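# Place a tray part into the fixture's keyed pocket

## Task

Pick a single part out of the black tray and put it down in the pocket on top of the raised fixture so that it lies flat and fully seated, with the part's cut corner matching the pocket's cut corner.

## Robot and tools

Robot: two arms, left_arm and right_arm, each with a two-finger parallel gripper and a wrist camera. Fixed cameras are cam_head_left, cam_head_right, cam_high and cam_low; the wrist cameras are cam_left_wrist and cam_right_wrist. All images are 896x504.

Frames. The scene frame has its origin at table-top height, midway between the nominal arm bases, with +z up, +x out over the table and left_arm on the +y side (image left/right does not follow arm names). Calibrated bases: left_arm at (-0.048, +0.264, +0.038) m, right_arm at (-0.008, -0.358, +0.046) m, each turned only slightly about z. Each arm reports its end_effector_position (metres) and end_effector_quat_wxyz in its own base frame; fixed cameras and the table use the scene frame. The reported point lies between the finger pads, just behind the tips. Fingers point along the gripper's +z and close along its y. Printed poses can be off by a few centimetres, more at long reach.

Command rows. Every motion number comes in a row of 14 values, each in [-1, 1], always both arms: dx, dy, dz, rx, ry, rz, opening for left_arm, then the same seven for right_arm. The first six per arm are an offset, not a pose: a shift from that arm's current Hand target, expressed along the Hand target's own axes. Scale: 1.0 equals 0.6 m for dx, dy, dz and 180 degrees for rx, ry, rz (together one rotation vector). Sending zeros for all six re-requests the current Hand target. The opening is absolute: +1 fully open (about 87 mm gap), +0.5 about 69 mm, 0 about 43 mm, -0.5 about 18 mm, -1 closed. A 0 opening is a real command, so to leave a gripper alone resend its present value (shown under Tool commands).

execute_actions(actions, cameras): actions is a list of actions; each action is a list of up to 15 rows, one per 1/30 s step, and a short list keeps its final row for the remaining steps. Every row in one action is measured from the Hand target at that action's start, and each new action starts from the new Hand target, so repeating an offset keeps moving. An empty list just returns state and images. cameras chooses images: omitted, null or ["all"] gives all, [] gives none; a wrong name voids the call.

move(target, speed, blend, opening_speed, blocking, cameras): straight-line path for each gripper toward target, which is one 14-number row or a list of up to 15 rows, all offsets counted from the same starting Hand targets. speed is in m/s, 0.002 to 0.5 (default 0.25), rotation capped at twice that in rad/s; one value or one per target. blend (m) rounds corners between list targets. opening_speed (0.2 or more, per second on the -1..+1 scale) makes fingers change gradually. Paths last at least 0.5 s and are cut at 10 s. Moves do not avoid obstacles or the other arm. blocking=false returns early while motion continues. The result adds a move: line such as done, off_target, moving, held or fault, plus limits (paced = pose clipped, held = steps withheld). done means within 10 mm and 2 degrees, not that nothing is touched.

wait(seconds 0 to 10), stop() to brake a running move, zoom_image(camera, region [x0,y0,x1,y1] in pixels, at most 504x504) on a camera in the latest images, read_manual (licence text only), finished_scene(scene = current scene number), which cannot be undone.

Controller behaviour. Each step the command is clipped to within 100 mm and 20 degrees of the measured pose; Hand target in the result is the clipped last command. Grippers often stop short or sag and tilt from friction and weight; check the reported pose after each move and send the remaining difference or a corrective rotation. Very small moves may not happen or may go sideways. Keep paths away from an arm's own base, or the shoulder posture may flip. An arm blocked by an object keeps pushing until commanded back past its gripper.

Gripping. grip_measured reads on the same -1..+1 scale as the command. To hold a part, note grip_measured at first contact and command about 0.04 below it for full force, less for a lighter hold. Readings can be off by about 1 mm. Joint positions list the gripper last on a 0 (closed) to 1 (open) scale. Joint velocities marked within noise means the arm is still. Joint torques include gravity; joints 1 to 3 wrap sign past ±28 N m.

Hazards. Avoid dropping parts, releasing while moving, fast impacts, hard presses, and arm-to-arm contact (the clearance check does not stop gripper-to-gripper collisions). Nothing may leave the table. Parts may be briefly tugged by outside disturbances, so grip firmly. Motors heat when holding loads, staying stretched or pushing unreachably; MOTOR HOT appears at 75 °C, at 90 °C the arm folds and idles, at 100 °C it goes limp. Simulated time keeps running while you compose replies. The part must stay seated after the robot lets go.

Each tool is called after "Request:" as name(argument=value, ...), one argument or row to a line, values as JSON.

## Session

Request:
execute_actions(
  actions=[],
)

Scene clock: 0.00 s.
left_arm: end_effector_position=(+0.4002, +0.0256, +0.0798) grip_measured=+1.000 end_effector_quat_wxyz=(+0.625, -0.031, +0.780, +0.027) | right_arm: end_effector_position=(+0.4057, -0.0239, +0.0765) grip_measured=+0.986 end_effector_quat_wxyz=(+0.633, +0.027, +0.772, -0.048)
Joint positions: left_arm=[0.05 1.558 0.384 0.954 -0.032 -0.002 1] | right_arm=[-0.017 1.62 0.384 1.041 0.091 -0.023 0.993]
Joint velocities: within noise
Joint torques (N m): no reading
Motor temperatures (°C): left_arm=[18 23 21 22 18 19 18] | right_arm=[21 24 23 26 20 20 18]
Heat: left arm: 23 °C; right arm: 26 °C.
Hand target: left_arm +0.4040, +0.0258, +0.0885; +0.635, -0.030, +0.771, +0.028 | right_arm +0.4087, -0.0239, +0.0835; +0.641, +0.027, +0.765, -0.048
Tool commands: left_gripper/opening=+1.0 right_gripper/opening=+1.0

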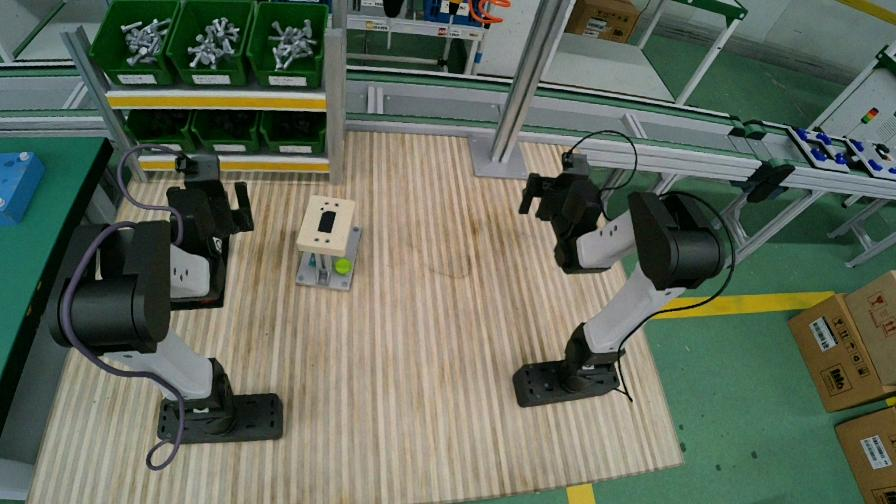

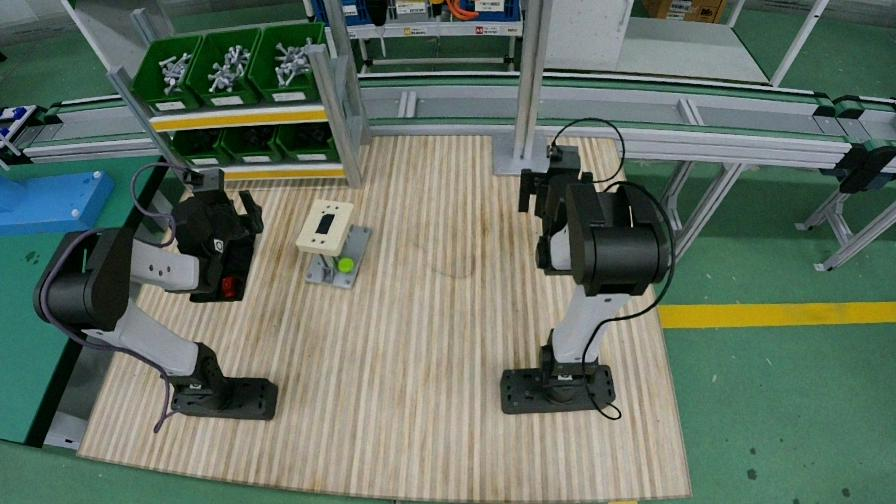

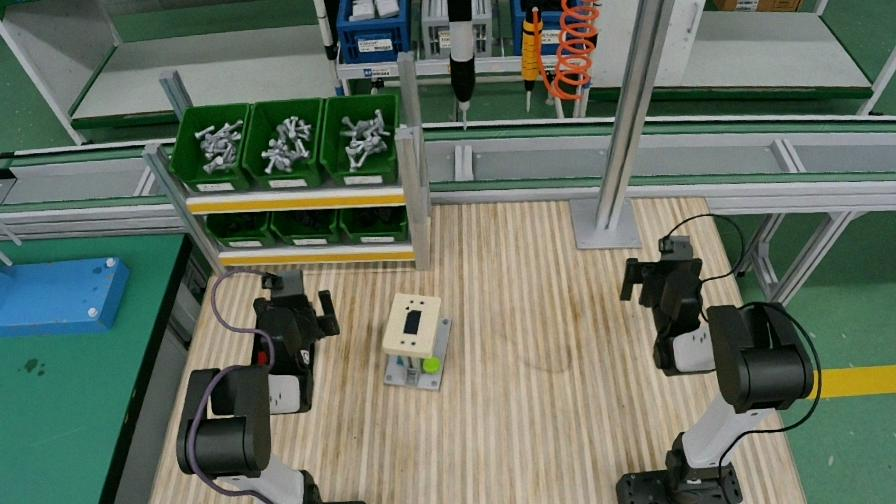

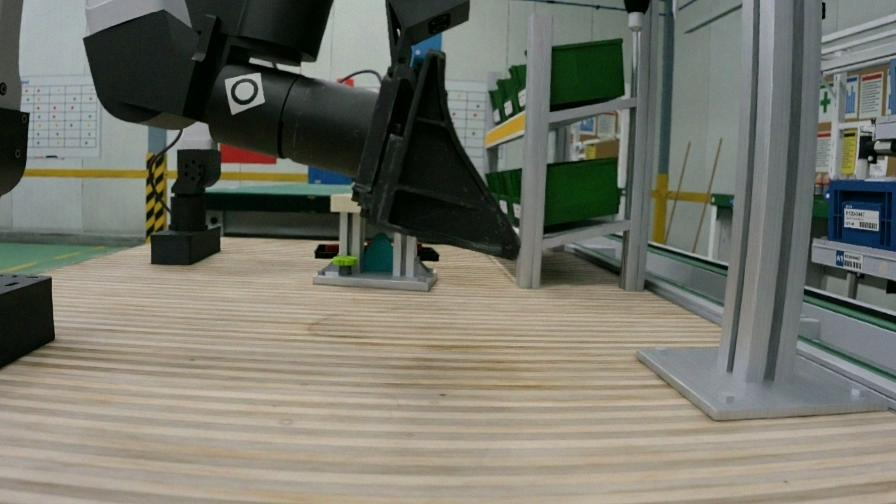

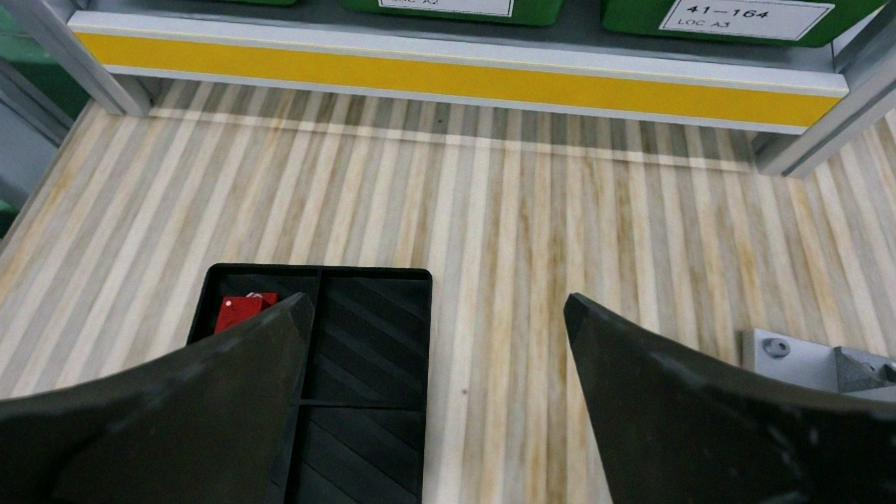

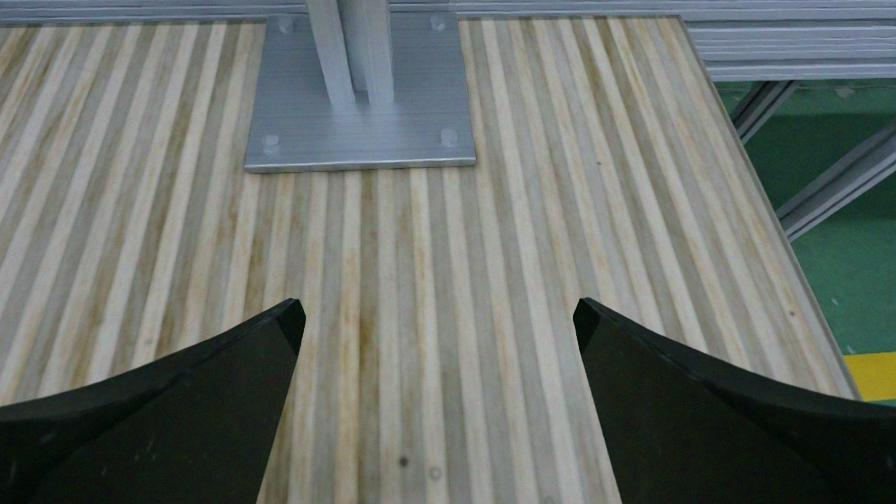

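Request:
move(
  target=[-0.25,0,-0.21,0,0.43,0,1,0,0,0,0,0,0,1],
)

Scene clock: 10.23 s.
left_arm: end_effector_position=(+0.3158, +0.0188, +0.2474) grip_measured=+1.000 end_effector_quat_wxyz=(+0.151, -0.034, +0.988, +0.013) | right_arm: end_effector_position=(+0.4057, -0.0239, +0.0765) grip_measured=+0.986 end_effector_quat_wxyz=(+0.633, +0.027, +0.772, -0.048)
Joint positions: left_arm=[0.05 1.729 2.001 -1.539 -0.021 -0.016 1] | right_arm=[-0.017 1.62 0.384 1.041 0.091 -0.023 0.993]
Joint velocities: within noise
Joint torques (N m): left_arm=[0.18 -10.33 7.01 0.75 0.22 -0.05] | right_arm=[0.08 -5.72 5.22 1.86 -0.05 -0.04]
Motor temperatures (°C): left_arm=[18 24 22 25 18 19 18] | right_arm=[21 25 24 28 20 20 18]
Heat: left arm: 25 °C; right arm: 28 °C.
Hand target: left_arm +0.3095, +0.0173, +0.2600; +0.013, -0.041, +0.999, +0.003 | right_arm +0.4087, -0.0239, +0.0835; +0.641, +0.027, +0.765, -0.048
Off the commanded pose: left_arm 0.014 m, 16 deg | right_arm 0.008 m, 1 deg.
joint sent to its limit (left arm) — joint 4 (wrist pitch), lower limit. The joint targets are off in orientation, not in position.
move: off_target (left_arm)

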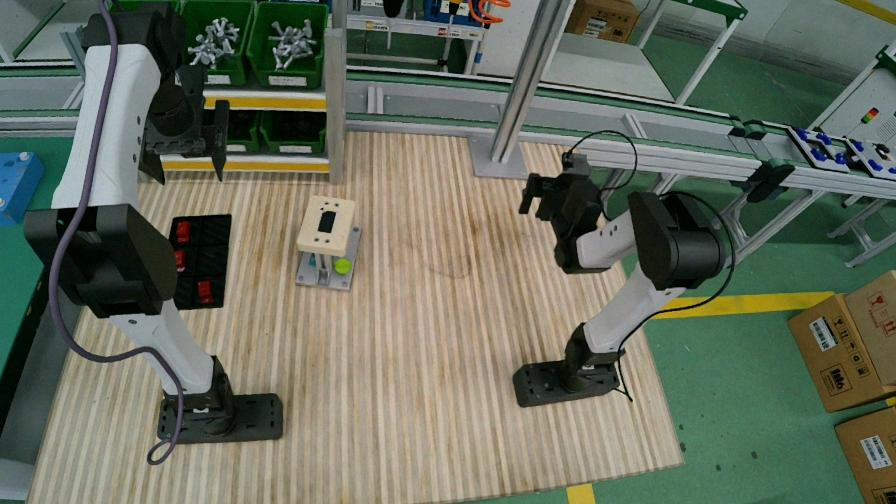

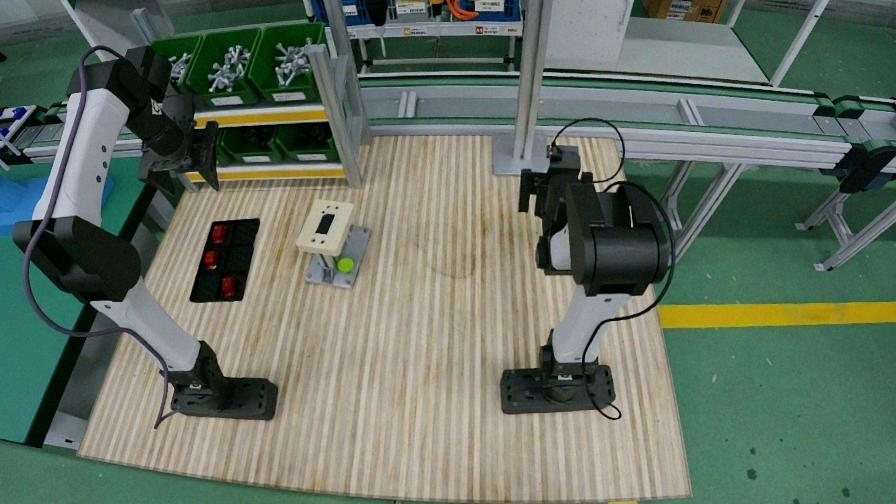

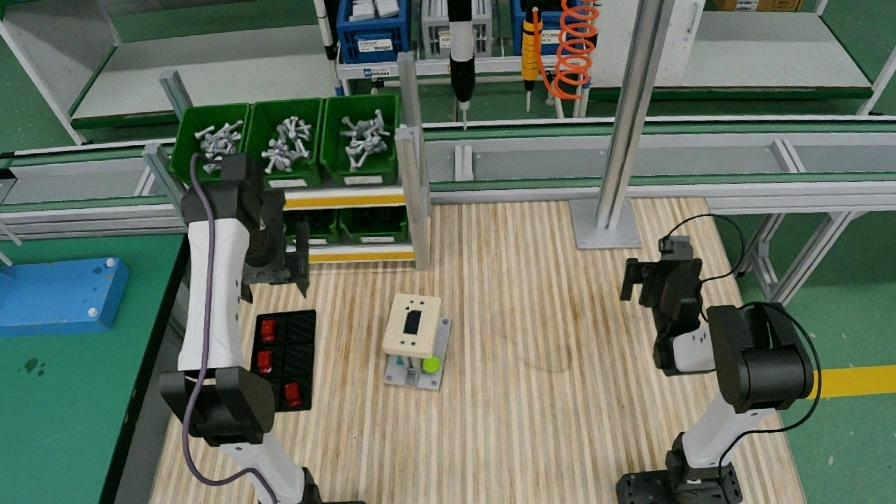

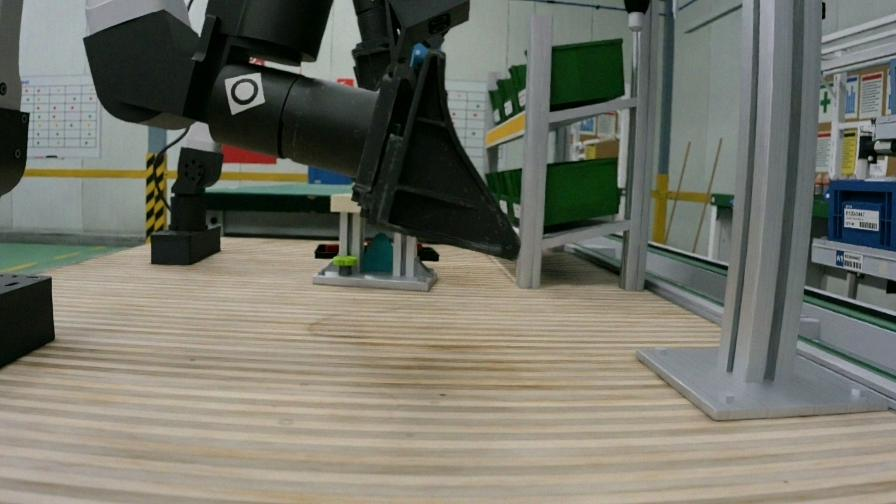

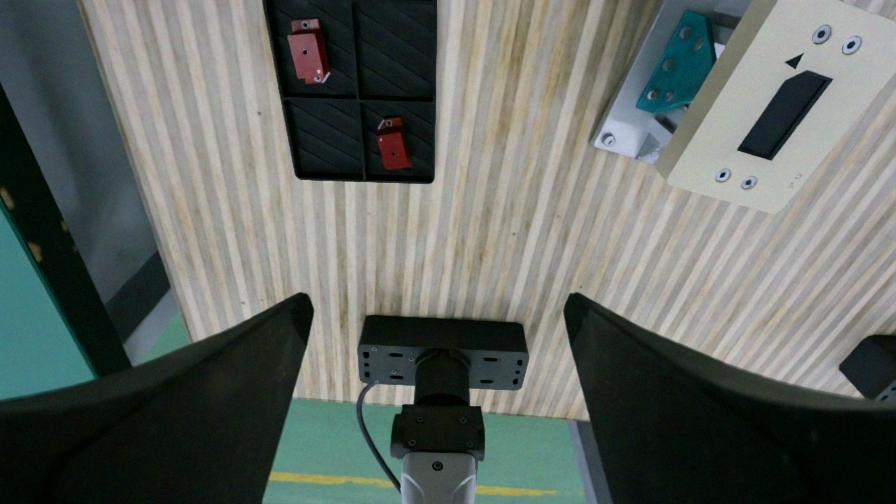

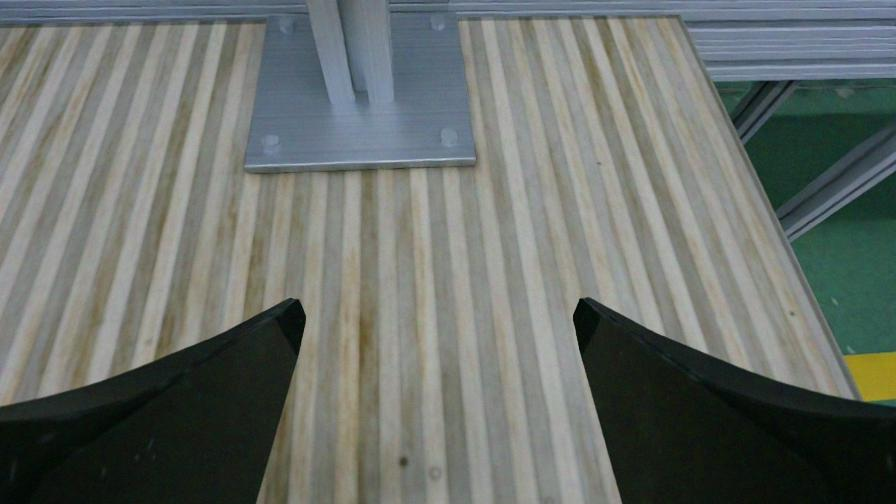

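Request:
zoom_image(
  camera="cam_left_wrist",
  region=[240, 0, 480, 200],
)

Request:
zoom_image(
  camera="cam_left_wrist",
  region=[640, 0, 896, 220],
)

Request:
zoom_image(
  camera="cam_high",
  region=[240, 280, 460, 420],
)

Scaled by 2.100 from the camera's 896x504 image, which has a finer 1280x720 frame.

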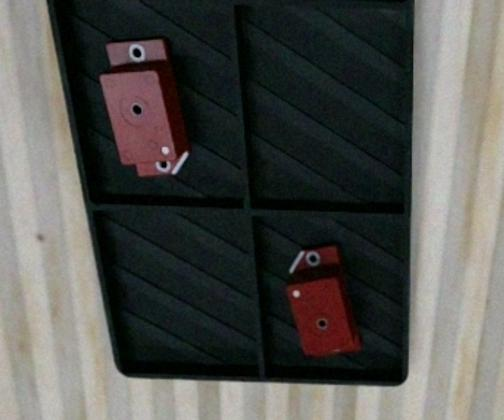

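Scaled by 1.969 from the camera's 896x504 image, which has a finer 1280x720 frame.

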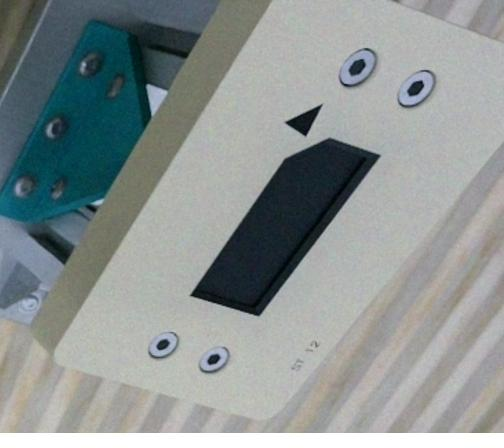

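Scaled by 2.291 from the camera's 896x504 image, which has a finer 1280x720 frame.

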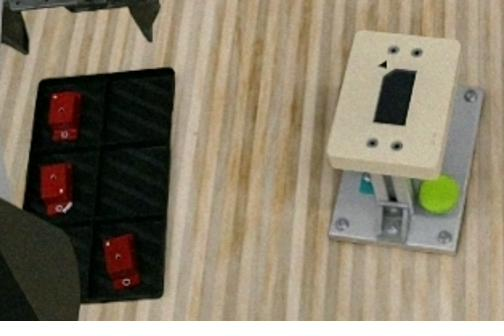

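Request:
move(
  target=[0.043,0.09,0.25,0,0,0,1,0,0,0,0,0,0,1],
  cameras=["cam_left_wrist","cam_high"],
)

Request:
zoom_image(
  camera="cam_left_wrist",
  region=[200, 0, 704, 504],
)

Scene clock: 34.47 s.
left_arm: end_effector_position=(+0.2782, +0.0685, +0.1118) grip_measured=+1.000 end_effector_quat_wxyz=(+0.005, -0.044, +0.999, +0.005) | right_arm: end_effector_position=(+0.4057, -0.0239, +0.0765) grip_measured=+0.986 end_effector_quat_wxyz=(+0.633, +0.027, +0.772, -0.048)
Joint positions: left_arm=[0.218 1.771 1.49 -1.277 -0.008 0.13 1] | right_arm=[-0.017 1.62 0.384 1.041 0.091 -0.023 0.993]
Joint velocities: within noise
Joint torques (N m): left_arm=[0.12 -7.38 6.15 0.58 0.17 0.11] | right_arm=[0.09 -5.72 5.22 1.86 -0.06 -0.04]
Motor temperatures (°C): left_arm=[18 29 24 24 18 19 18] | right_arm=[21 26 25 30 20 20 18]
Heat: left arm: 29 °C; right arm: 30 °C.
Hand target: left_arm +0.2834, +0.0699, +0.1095; +0.013, -0.041, +0.999, +0.003 | right_arm +0.4087, -0.0239, +0.0835; +0.641, +0.027, +0.765, -0.048
Off the commanded pose: left_arm 0.006 m, 1 deg | right_arm 0.008 m, 1 deg.
move: done
Images, in order (width x height): cam_high 896x504, cam_left_wrist 896x504.

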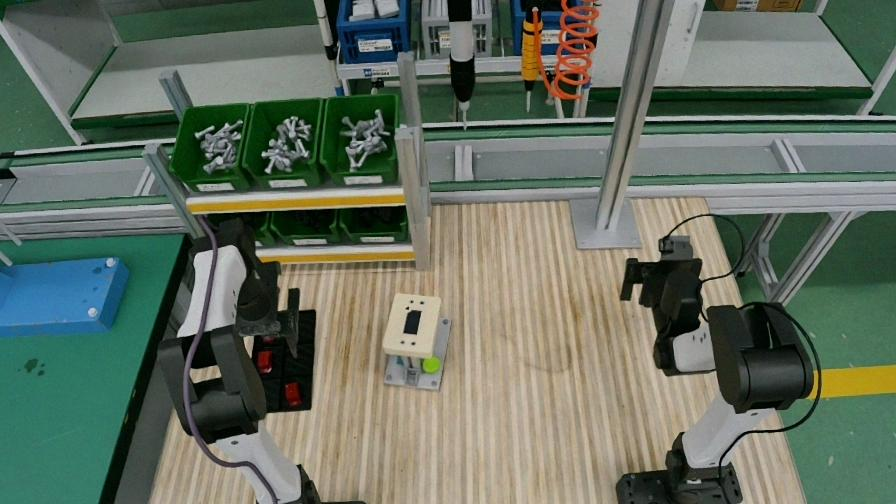

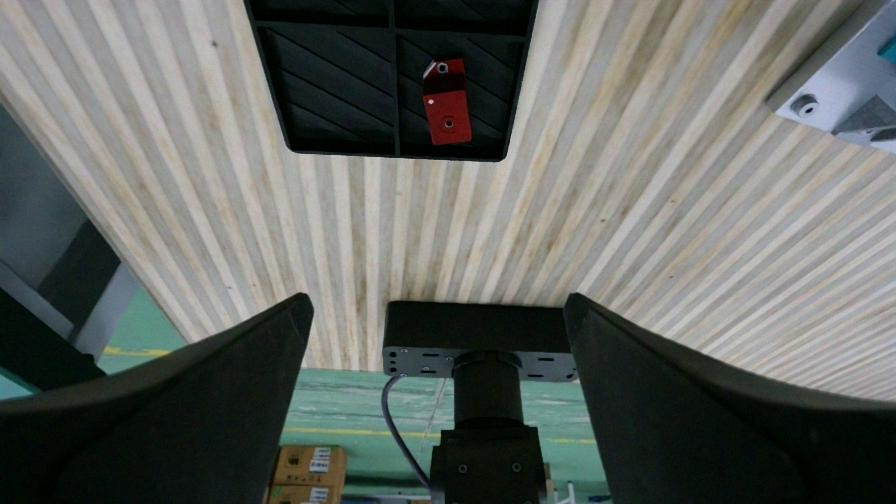

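Scaled by 1.000.

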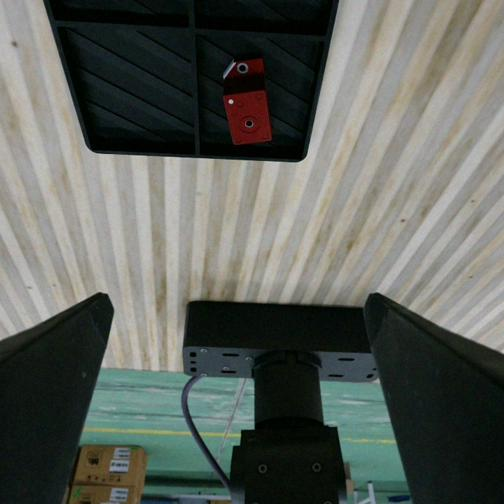

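Request:
move(
  target=[0.0,-0.006,0.128,0,0,-0.039,1,0,0,0,0,0,0,1],
  cameras=["cam_left_wrist","cam_high"],
)

Request:
zoom_image(
  camera="cam_left_wrist",
  region=[300, 60, 600, 330],
)

Scene clock: 53.37 s.
left_arm: end_effector_position=(+0.2823, +0.0664, +0.0368) grip_measured=+1.000 end_effector_quat_wxyz=(+0.009, -0.095, +0.995, +0.005) | right_arm: end_effector_position=(+0.4057, -0.0239, +0.0765) grip_measured=+0.986 end_effector_quat_wxyz=(+0.633, +0.027, +0.772, -0.048)
Joint positions: left_arm=[0.222 1.831 1.262 -0.982 -0.008 0.032 1] | right_arm=[-0.017 1.62 0.384 1.041 0.091 -0.023 0.993]
Joint velocities: within noise
Joint torques (N m): left_arm=[0.2 -7.27 5.52 0.6 0.17 -0.08] | right_arm=[0.09 -5.72 5.22 1.86 -0.05 -0.04]
Motor temperatures (°C): left_arm=[18 28 24 23 18 19 18] | right_arm=[21 27 25 30 20 20 18]
Heat: left arm: 28 °C; right arm: 30 °C.
Hand target: left_arm +0.2856, +0.0668, +0.0326; +0.013, -0.102, +0.995, +0.002 | right_arm +0.4087, -0.0239, +0.0835; +0.641, +0.027, +0.765, -0.048
Off the commanded pose: left_arm 0.005 m, 1 deg | right_arm 0.008 m, 1 deg.
move: done
Images, in order (width x height): cam_high 896x504, cam_left_wrist 896x504.

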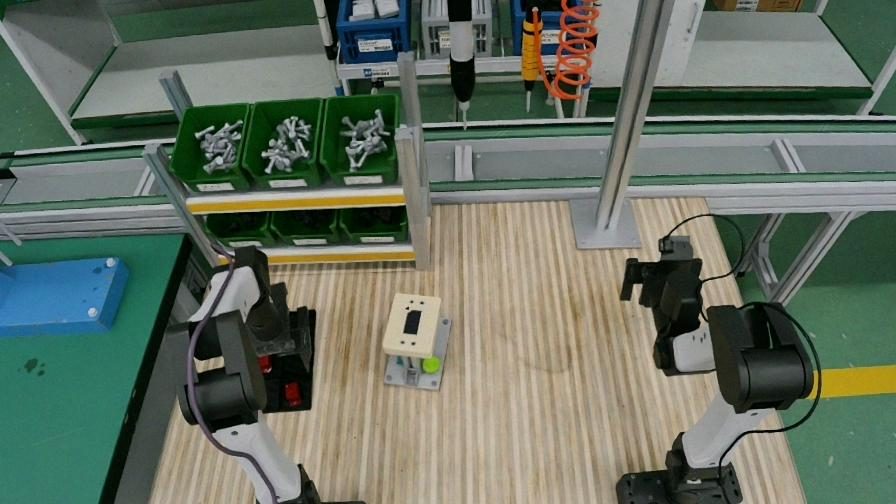

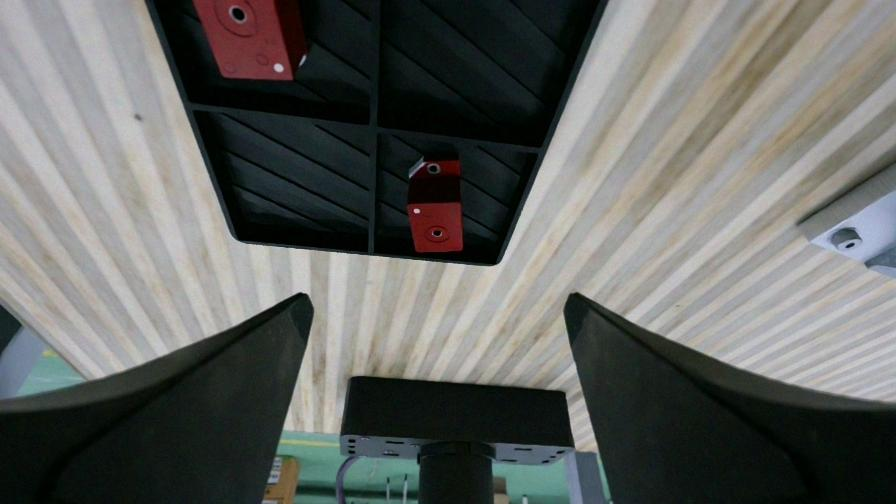

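Scaled by 1.680 from the camera's 896x504 image, which has a finer 1280x720 frame.

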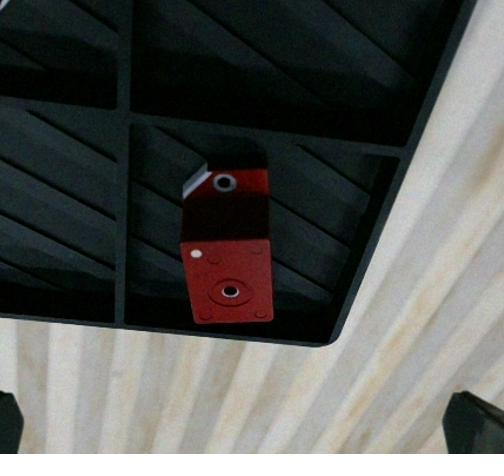

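Request:
move(
  target=[0.012,0.003,0.06,0,0,-0.014,-0.13,0,0,0,0,0,0,1],
  cameras=["cam_left_wrist","cam_head_left"],
)

Request:
zoom_image(
  camera="cam_left_wrist",
  region=[300, 150, 600, 400],
)

Scene clock: 65.37 s.
left_arm: end_effector_position=(+0.2765, +0.0670, +0.0013) grip_measured=-0.130 end_effector_quat_wxyz=(+0.011, -0.117, +0.993, +0.005) | right_arm: end_effector_position=(+0.4057, -0.0239, +0.0765) grip_measured=+0.986 end_effector_quat_wxyz=(+0.633, +0.027, +0.772, -0.048)
Joint positions: left_arm=[0.233 1.863 1.15 -0.836 -0.008 0 0.435] | right_arm=[-0.017 1.62 0.384 1.041 0.091 -0.023 0.993]
Joint velocities: within noise
Joint torques (N m): left_arm=[0.24 -7.02 5.22 0.61 0.17 -0.09] | right_arm=[0.09 -5.71 5.22 1.86 -0.06 -0.04]
Motor temperatures (°C): left_arm=[18 28 24 23 18 19 18] | right_arm=[21 27 25 31 20 20 18]
Heat: left arm: 28 °C; right arm: 31 °C.
Hand target: left_arm +0.2792, +0.0673, -0.0035; +0.013, -0.124, +0.992, +0.001 | right_arm +0.4087, -0.0239, +0.0835; +0.641, +0.027, +0.765, -0.048
Off the commanded pose: left_arm 0.005 m, 1 deg | right_arm 0.008 m, 1 deg.
move: done
Images, in order (width x height): cam_head_left 896x504, cam_left_wrist 896x504.

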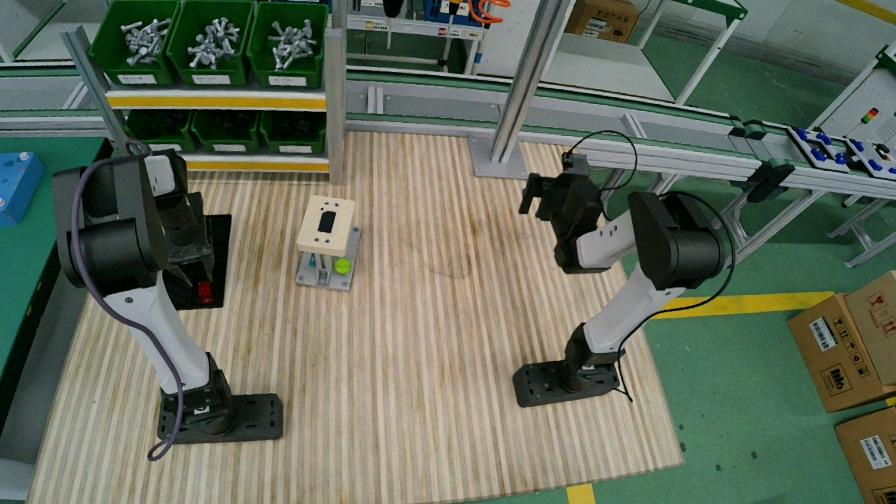

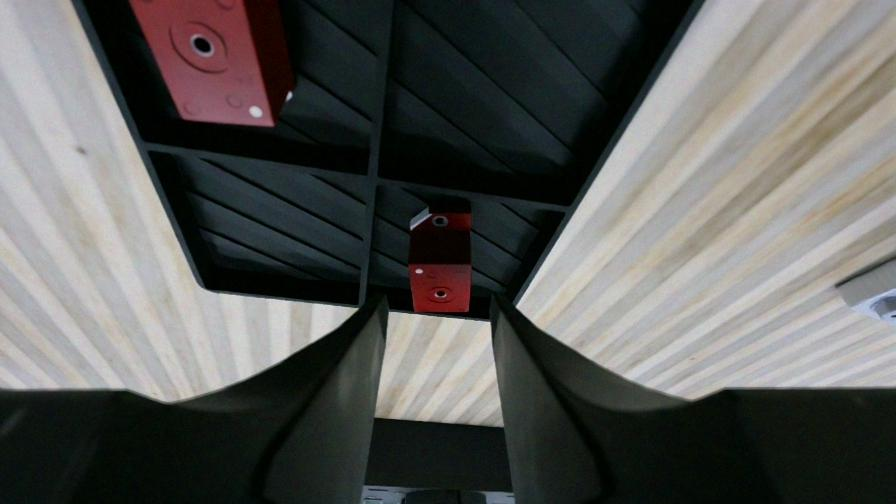

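Scaled by 1.680 from the camera's 896x504 image, which has a finer 1280x720 frame.

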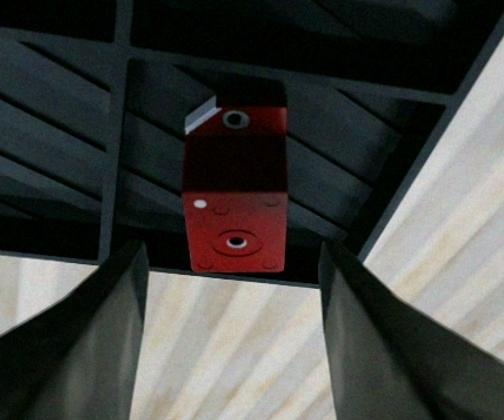

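Request:
move(
  target=[0.0,0.001,0.026,0,0,0,-0.13,0,0,0,0,0,0,1],
  speed=0.1,
  cameras=["cam_left_wrist"],
)

Request:
zoom_image(
  camera="cam_left_wrist",
  region=[300, 150, 600, 400],
)

Scene clock: 73.63 s.
left_arm: end_effector_position=(+0.2778, +0.0673, -0.0138) grip_measured=-0.130 end_effector_quat_wxyz=(+0.012, -0.117, +0.993, +0.005) | right_arm: end_effector_position=(+0.4057, -0.0239, +0.0765) grip_measured=+0.986 end_effector_quat_wxyz=(+0.633, +0.027, +0.772, -0.048)
Joint positions: left_arm=[0.233 1.892 1.123 -0.777 -0.008 0 0.435] | right_arm=[-0.017 1.62 0.384 1.041 0.091 -0.023 0.993]
Joint velocities: within noise
Joint torques (N m): left_arm=[0.42 -6.97 4.97 0.6 0.17 -0.07] | right_arm=[0.09 -5.72 5.23 1.86 -0.06 -0.04]
Motor temperatures (°C): left_arm=[18 28 24 23 18 19 18] | right_arm=[21 27 25 31 20 20 18]
Heat: left arm: 28 °C; right arm: 31 °C.
Hand target: left_arm +0.2795, +0.0680, -0.0191; +0.013, -0.124, +0.992, +0.001 | right_arm +0.4087, -0.0239, +0.0835; +0.641, +0.027, +0.765, -0.048
Off the commanded pose: left_arm 0.006 m, 1 deg | right_arm 0.008 m, 1 deg.
move: done
Images, in order (width x height): cam_left_wrist 896x504.

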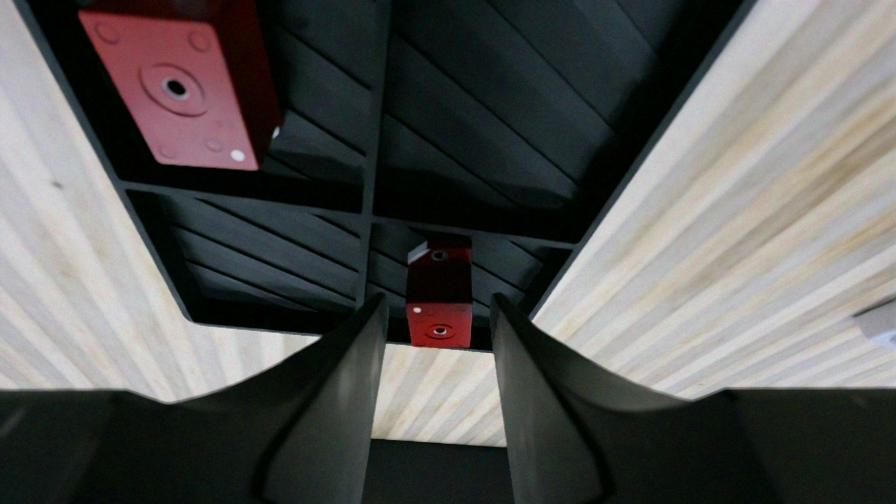

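Scaled by 1.680 from the camera's 896x504 image, which has a finer 1280x720 frame.

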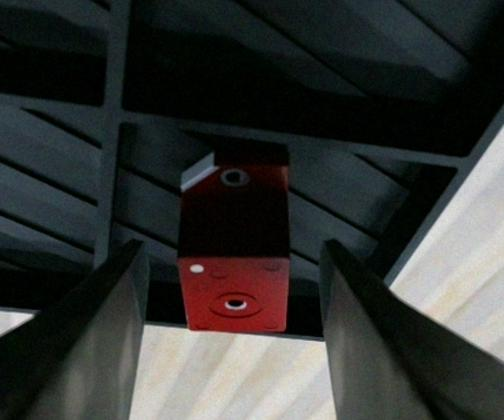

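Request:
move(
  target=[
    [0.0,0.001,0.006,0,0,0,-0.13,0,0,0,0,0,0,1],
    [0.0,0.001,0.006,0,0,0,-0.55,0,0,0,0,0,0,1],
  ],
  speed=0.1,
  opening_speed=0.5,
  cameras=["cam_left_wrist"],
)

Request:
zoom_image(
  camera="cam_left_wrist",
  region=[300, 150, 600, 400],
)

Scene clock: 83.87 s.
left_arm: end_effector_position=(+0.2780, +0.0683, -0.0172) grip_measured=-0.407 end_effector_quat_wxyz=(+0.013, -0.118, +0.993, +0.005) | right_arm: end_effector_position=(+0.4057, -0.0239, +0.0765) grip_measured=+0.986 end_effector_quat_wxyz=(+0.633, +0.027, +0.772, -0.048)
Joint positions: left_arm=[0.236 1.9 1.118 -0.763 -0.008 0 0.297] | right_arm=[-0.017 1.62 0.384 1.041 0.091 -0.023 0.993]
Joint velocities: within noise
Joint torques (N m): left_arm=[0.31 -6.95 4.93 0.61 0.17 -0.05] | right_arm=[0.09 -5.72 5.22 1.86 -0.05 -0.04]
Motor temperatures (°C): left_arm=[18 28 23 23 18 19 18] | right_arm=[21 27 25 31 20 20 18]
Heat: left arm: 28 °C; right arm: 31 °C.
Hand target: left_arm +0.2794, +0.0686, -0.0227; +0.013, -0.124, +0.992, +0.001 | right_arm +0.4087, -0.0239, +0.0835; +0.641, +0.027, +0.765, -0.048
Off the commanded pose: left_arm 0.006 m, 1 deg | right_arm 0.008 m, 1 deg.
move: done
Images, in order (width x height): cam_left_wrist 896x504.

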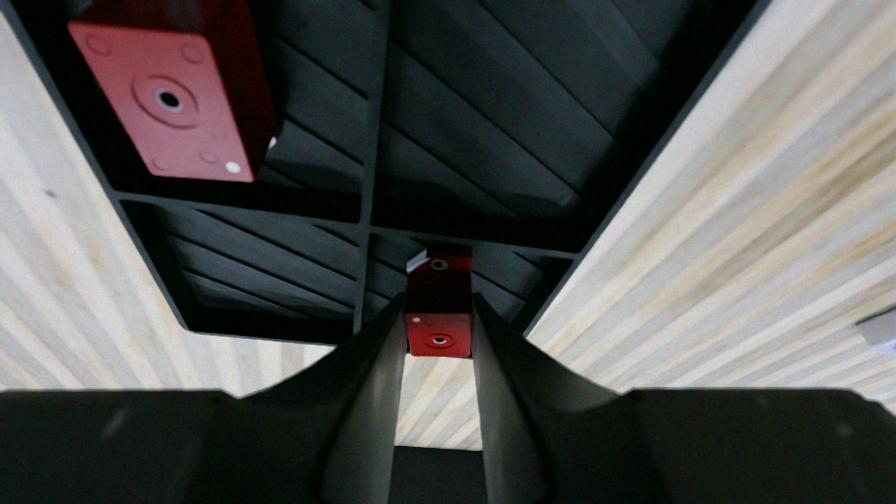

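Scaled by 1.680 from the camera's 896x504 image, which has a finer 1280x720 frame.

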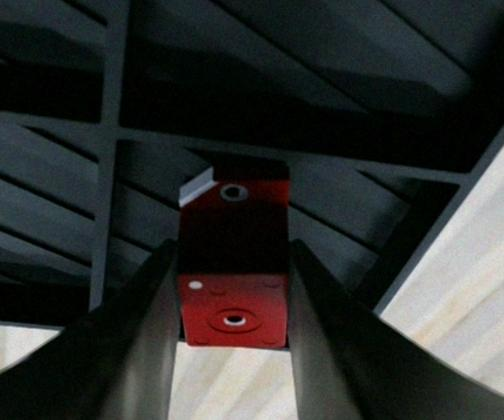

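Request:
move(
  target=[
    [0,0,-0.3,0,0,0,-0.6,0,0,0,0,0,0,1],
    [0.02,-0.287,-0.3,0,0,0,-0.6,0,0,0,0,0,0,1],
  ],
  blend=0.05,
  cameras=["cam_left_wrist","cam_high","cam_low"],
)

Request:
zoom_image(
  camera="cam_left_wrist",
  region=[350, 0, 850, 400],
)

Request:
zoom_image(
  camera="cam_low",
  region=[260, 80, 520, 300],
)

Scene clock: 92.70 s.
left_arm: end_effector_position=(+0.3039, -0.1036, +0.1539) grip_measured=-0.407 end_effector_quat_wxyz=(+0.016, -0.117, +0.993, -0.002) | right_arm: end_effector_position=(+0.4057, -0.0239, +0.0765) grip_measured=+0.986 end_effector_quat_wxyz=(+0.633, +0.027, +0.772, -0.048)
Joint positions: left_arm=[-0.27 1.879 1.796 -1.457 -0.008 -0.505 0.297] | right_arm=[-0.017 1.62 0.384 1.041 0.091 -0.023 0.993]
Joint velocities: within noise
Joint torques (N m): left_arm=[0.08 -7.64 8.76 0.16 -0.01 -0.08] | right_arm=[0.09 -5.72 5.22 1.86 -0.05 -0.04]
Motor temperatures (°C): left_arm=[18 28 23 22 18 19 18] | right_arm=[21 27 25 32 20 20 18]
Heat: left arm: 28 °C; right arm: 32 °C.
Hand target: left_arm +0.3054, -0.1023, +0.1570; +0.013, -0.124, +0.992, +0.001 | right_arm +0.4087, -0.0239, +0.0835; +0.641, +0.027, +0.765, -0.048
Off the commanded pose: left_arm 0.004 m, 1 deg | right_arm 0.008 m, 1 deg.
move: done
Images, in order (width x height): cam_high 896x504, cam_low 896x504, cam_left_wrist 896x504.

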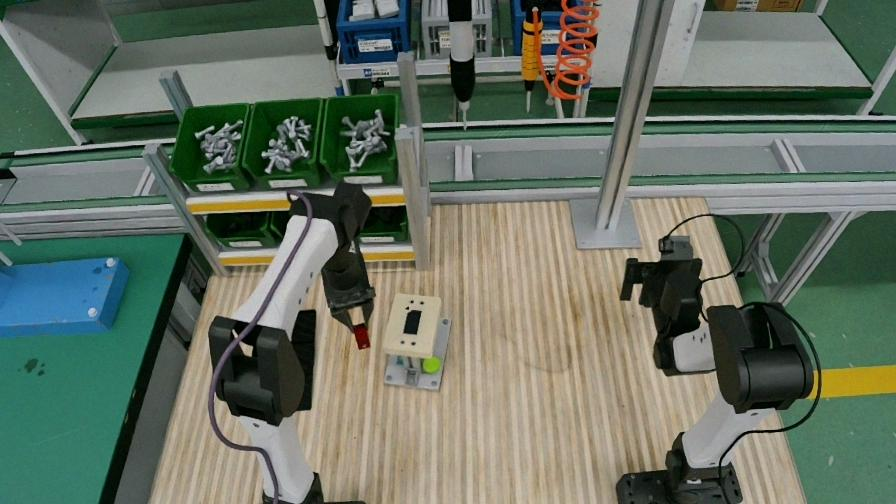

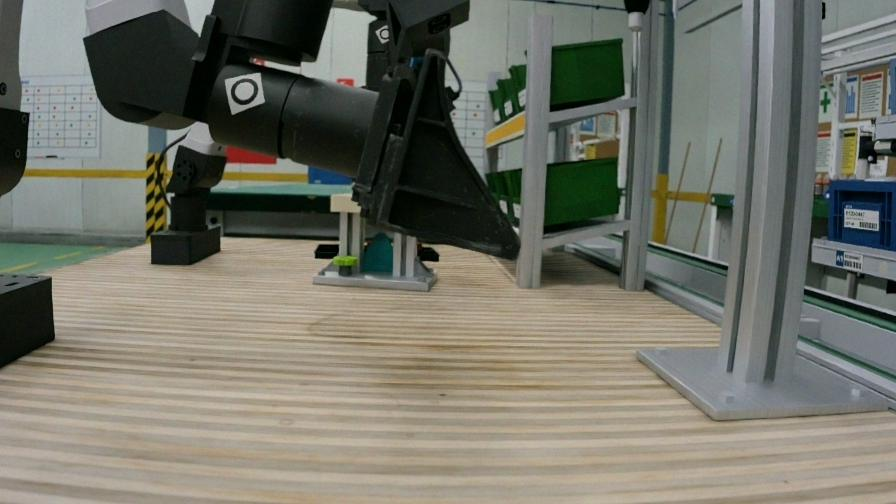

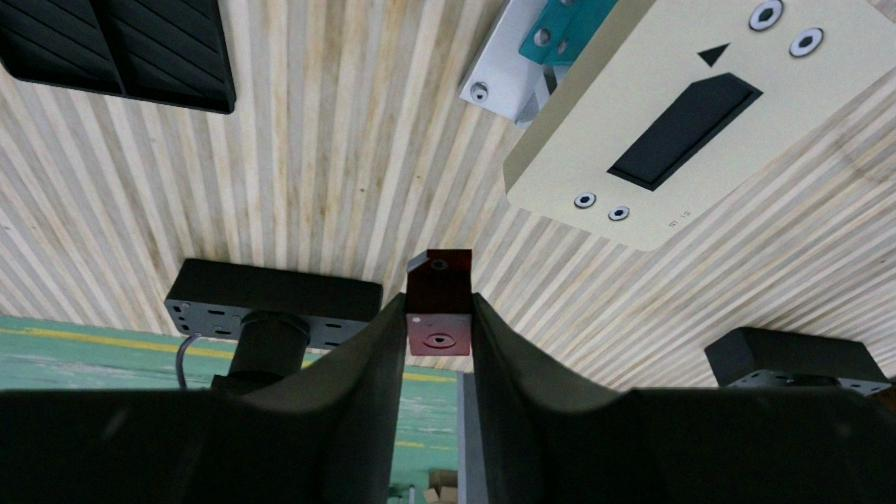

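Scaled by 1.008 from the camera's 896x504 image, which has a finer 1280x720 frame.

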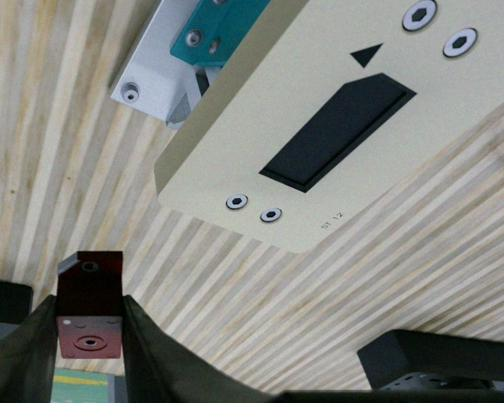

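Scaled by 1.938 from the camera's 896x504 image, which has a finer 1280x720 frame.

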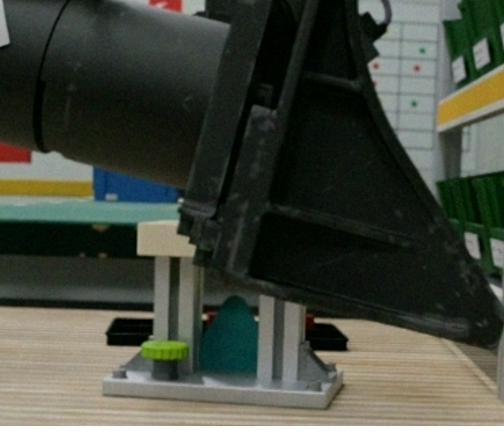

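Request:
move(
  target=[0.026,-0.128,0.01,0,0,0.147,-0.6,0,0,0,0,0,0,1],
  cameras=["cam_left_wrist","cam_high","cam_head_left"],
)

Request:
zoom_image(
  camera="cam_left_wrist",
  region=[250, 0, 650, 400],
)

Request:
zoom_image(
  camera="cam_head_left",
  region=[230, 140, 430, 300],
)

Scene clock: 134.17 s.
left_arm: end_effector_position=(+0.3084, -0.1822, +0.1488) grip_measured=-0.407 end_effector_quat_wxyz=(+0.016, +0.101, +0.995, -0.002) | right_arm: end_effector_position=(+0.4057, -0.0239, +0.0765) grip_measured=+0.986 end_effector_quat_wxyz=(+0.633, +0.027, +0.772, -0.048)
Joint positions: left_arm=[-0.504 2.057 2.027 -1.51 -0.009 -0.301 0.297] | right_arm=[-0.017 1.62 0.384 1.041 0.091 -0.023 0.993]
Joint velocities: within noise
Joint torques (N m): left_arm=[-0.34 -8.94 8.68 0.19 -0.05 0.11] | right_arm=[0.09 -5.72 5.22 1.86 -0.06 -0.04]
Motor temperatures (°C): left_arm=[18 28 26 22 18 19 19] | right_arm=[21 27 25 33 20 20 17]
Heat: left arm: 28 °C; right arm: 33 °C.
Hand target: left_arm +0.3093, -0.1806, +0.1506; +0.013, +0.106, +0.994, +0.005 | right_arm +0.4087, -0.0239, +0.0835; +0.641, +0.027, +0.765, -0.048
Off the commanded pose: left_arm 0.003 m, 1 deg | right_arm 0.008 m, 1 deg.
move: done
Images, in order (width x height): cam_head_left 896x504, cam_high 896x504, cam_left_wrist 896x504.

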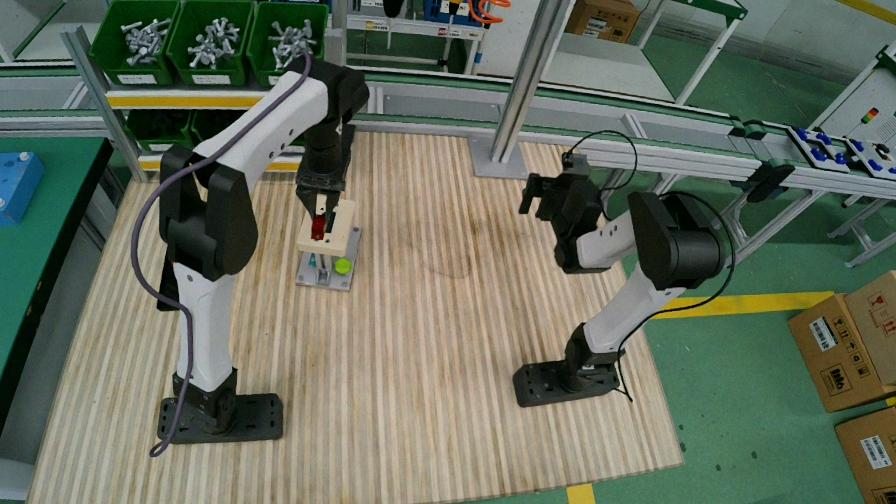

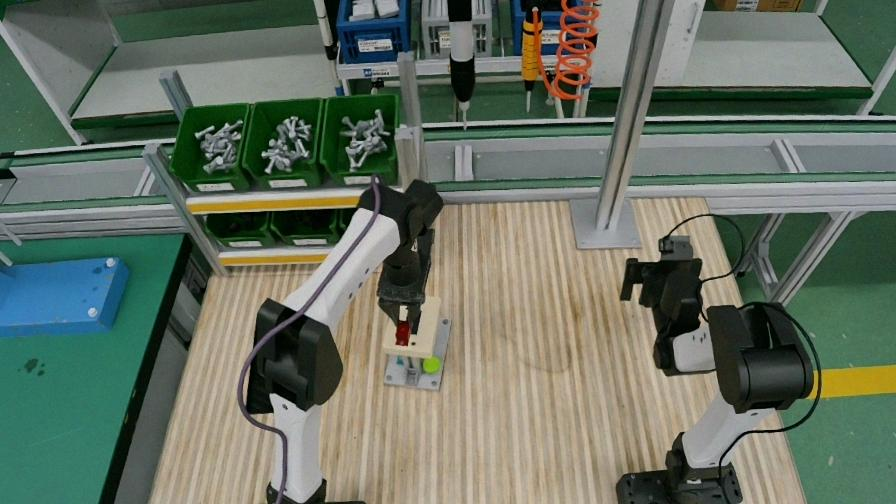

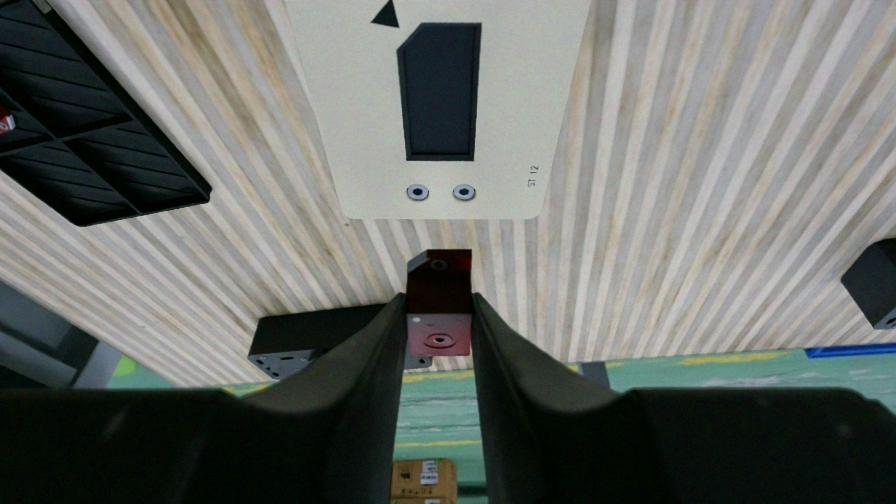

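Scaled by 1.260 from the camera's 896x504 image, which has a finer 1280x720 frame.

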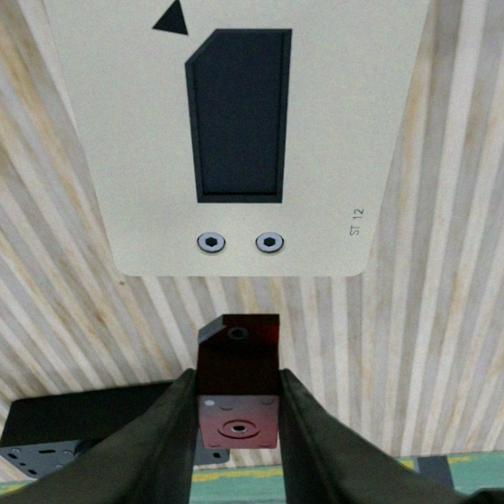

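Scaled by 2.520 from the camera's 896x504 image, which has a finer 1280x720 frame.

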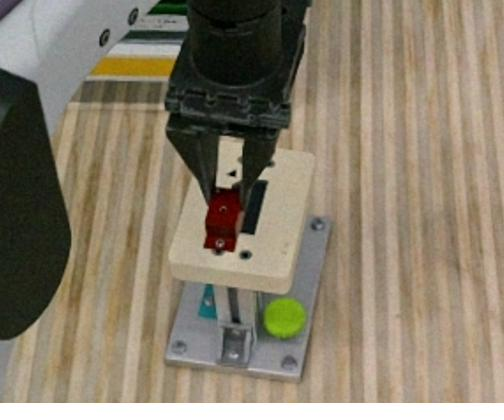

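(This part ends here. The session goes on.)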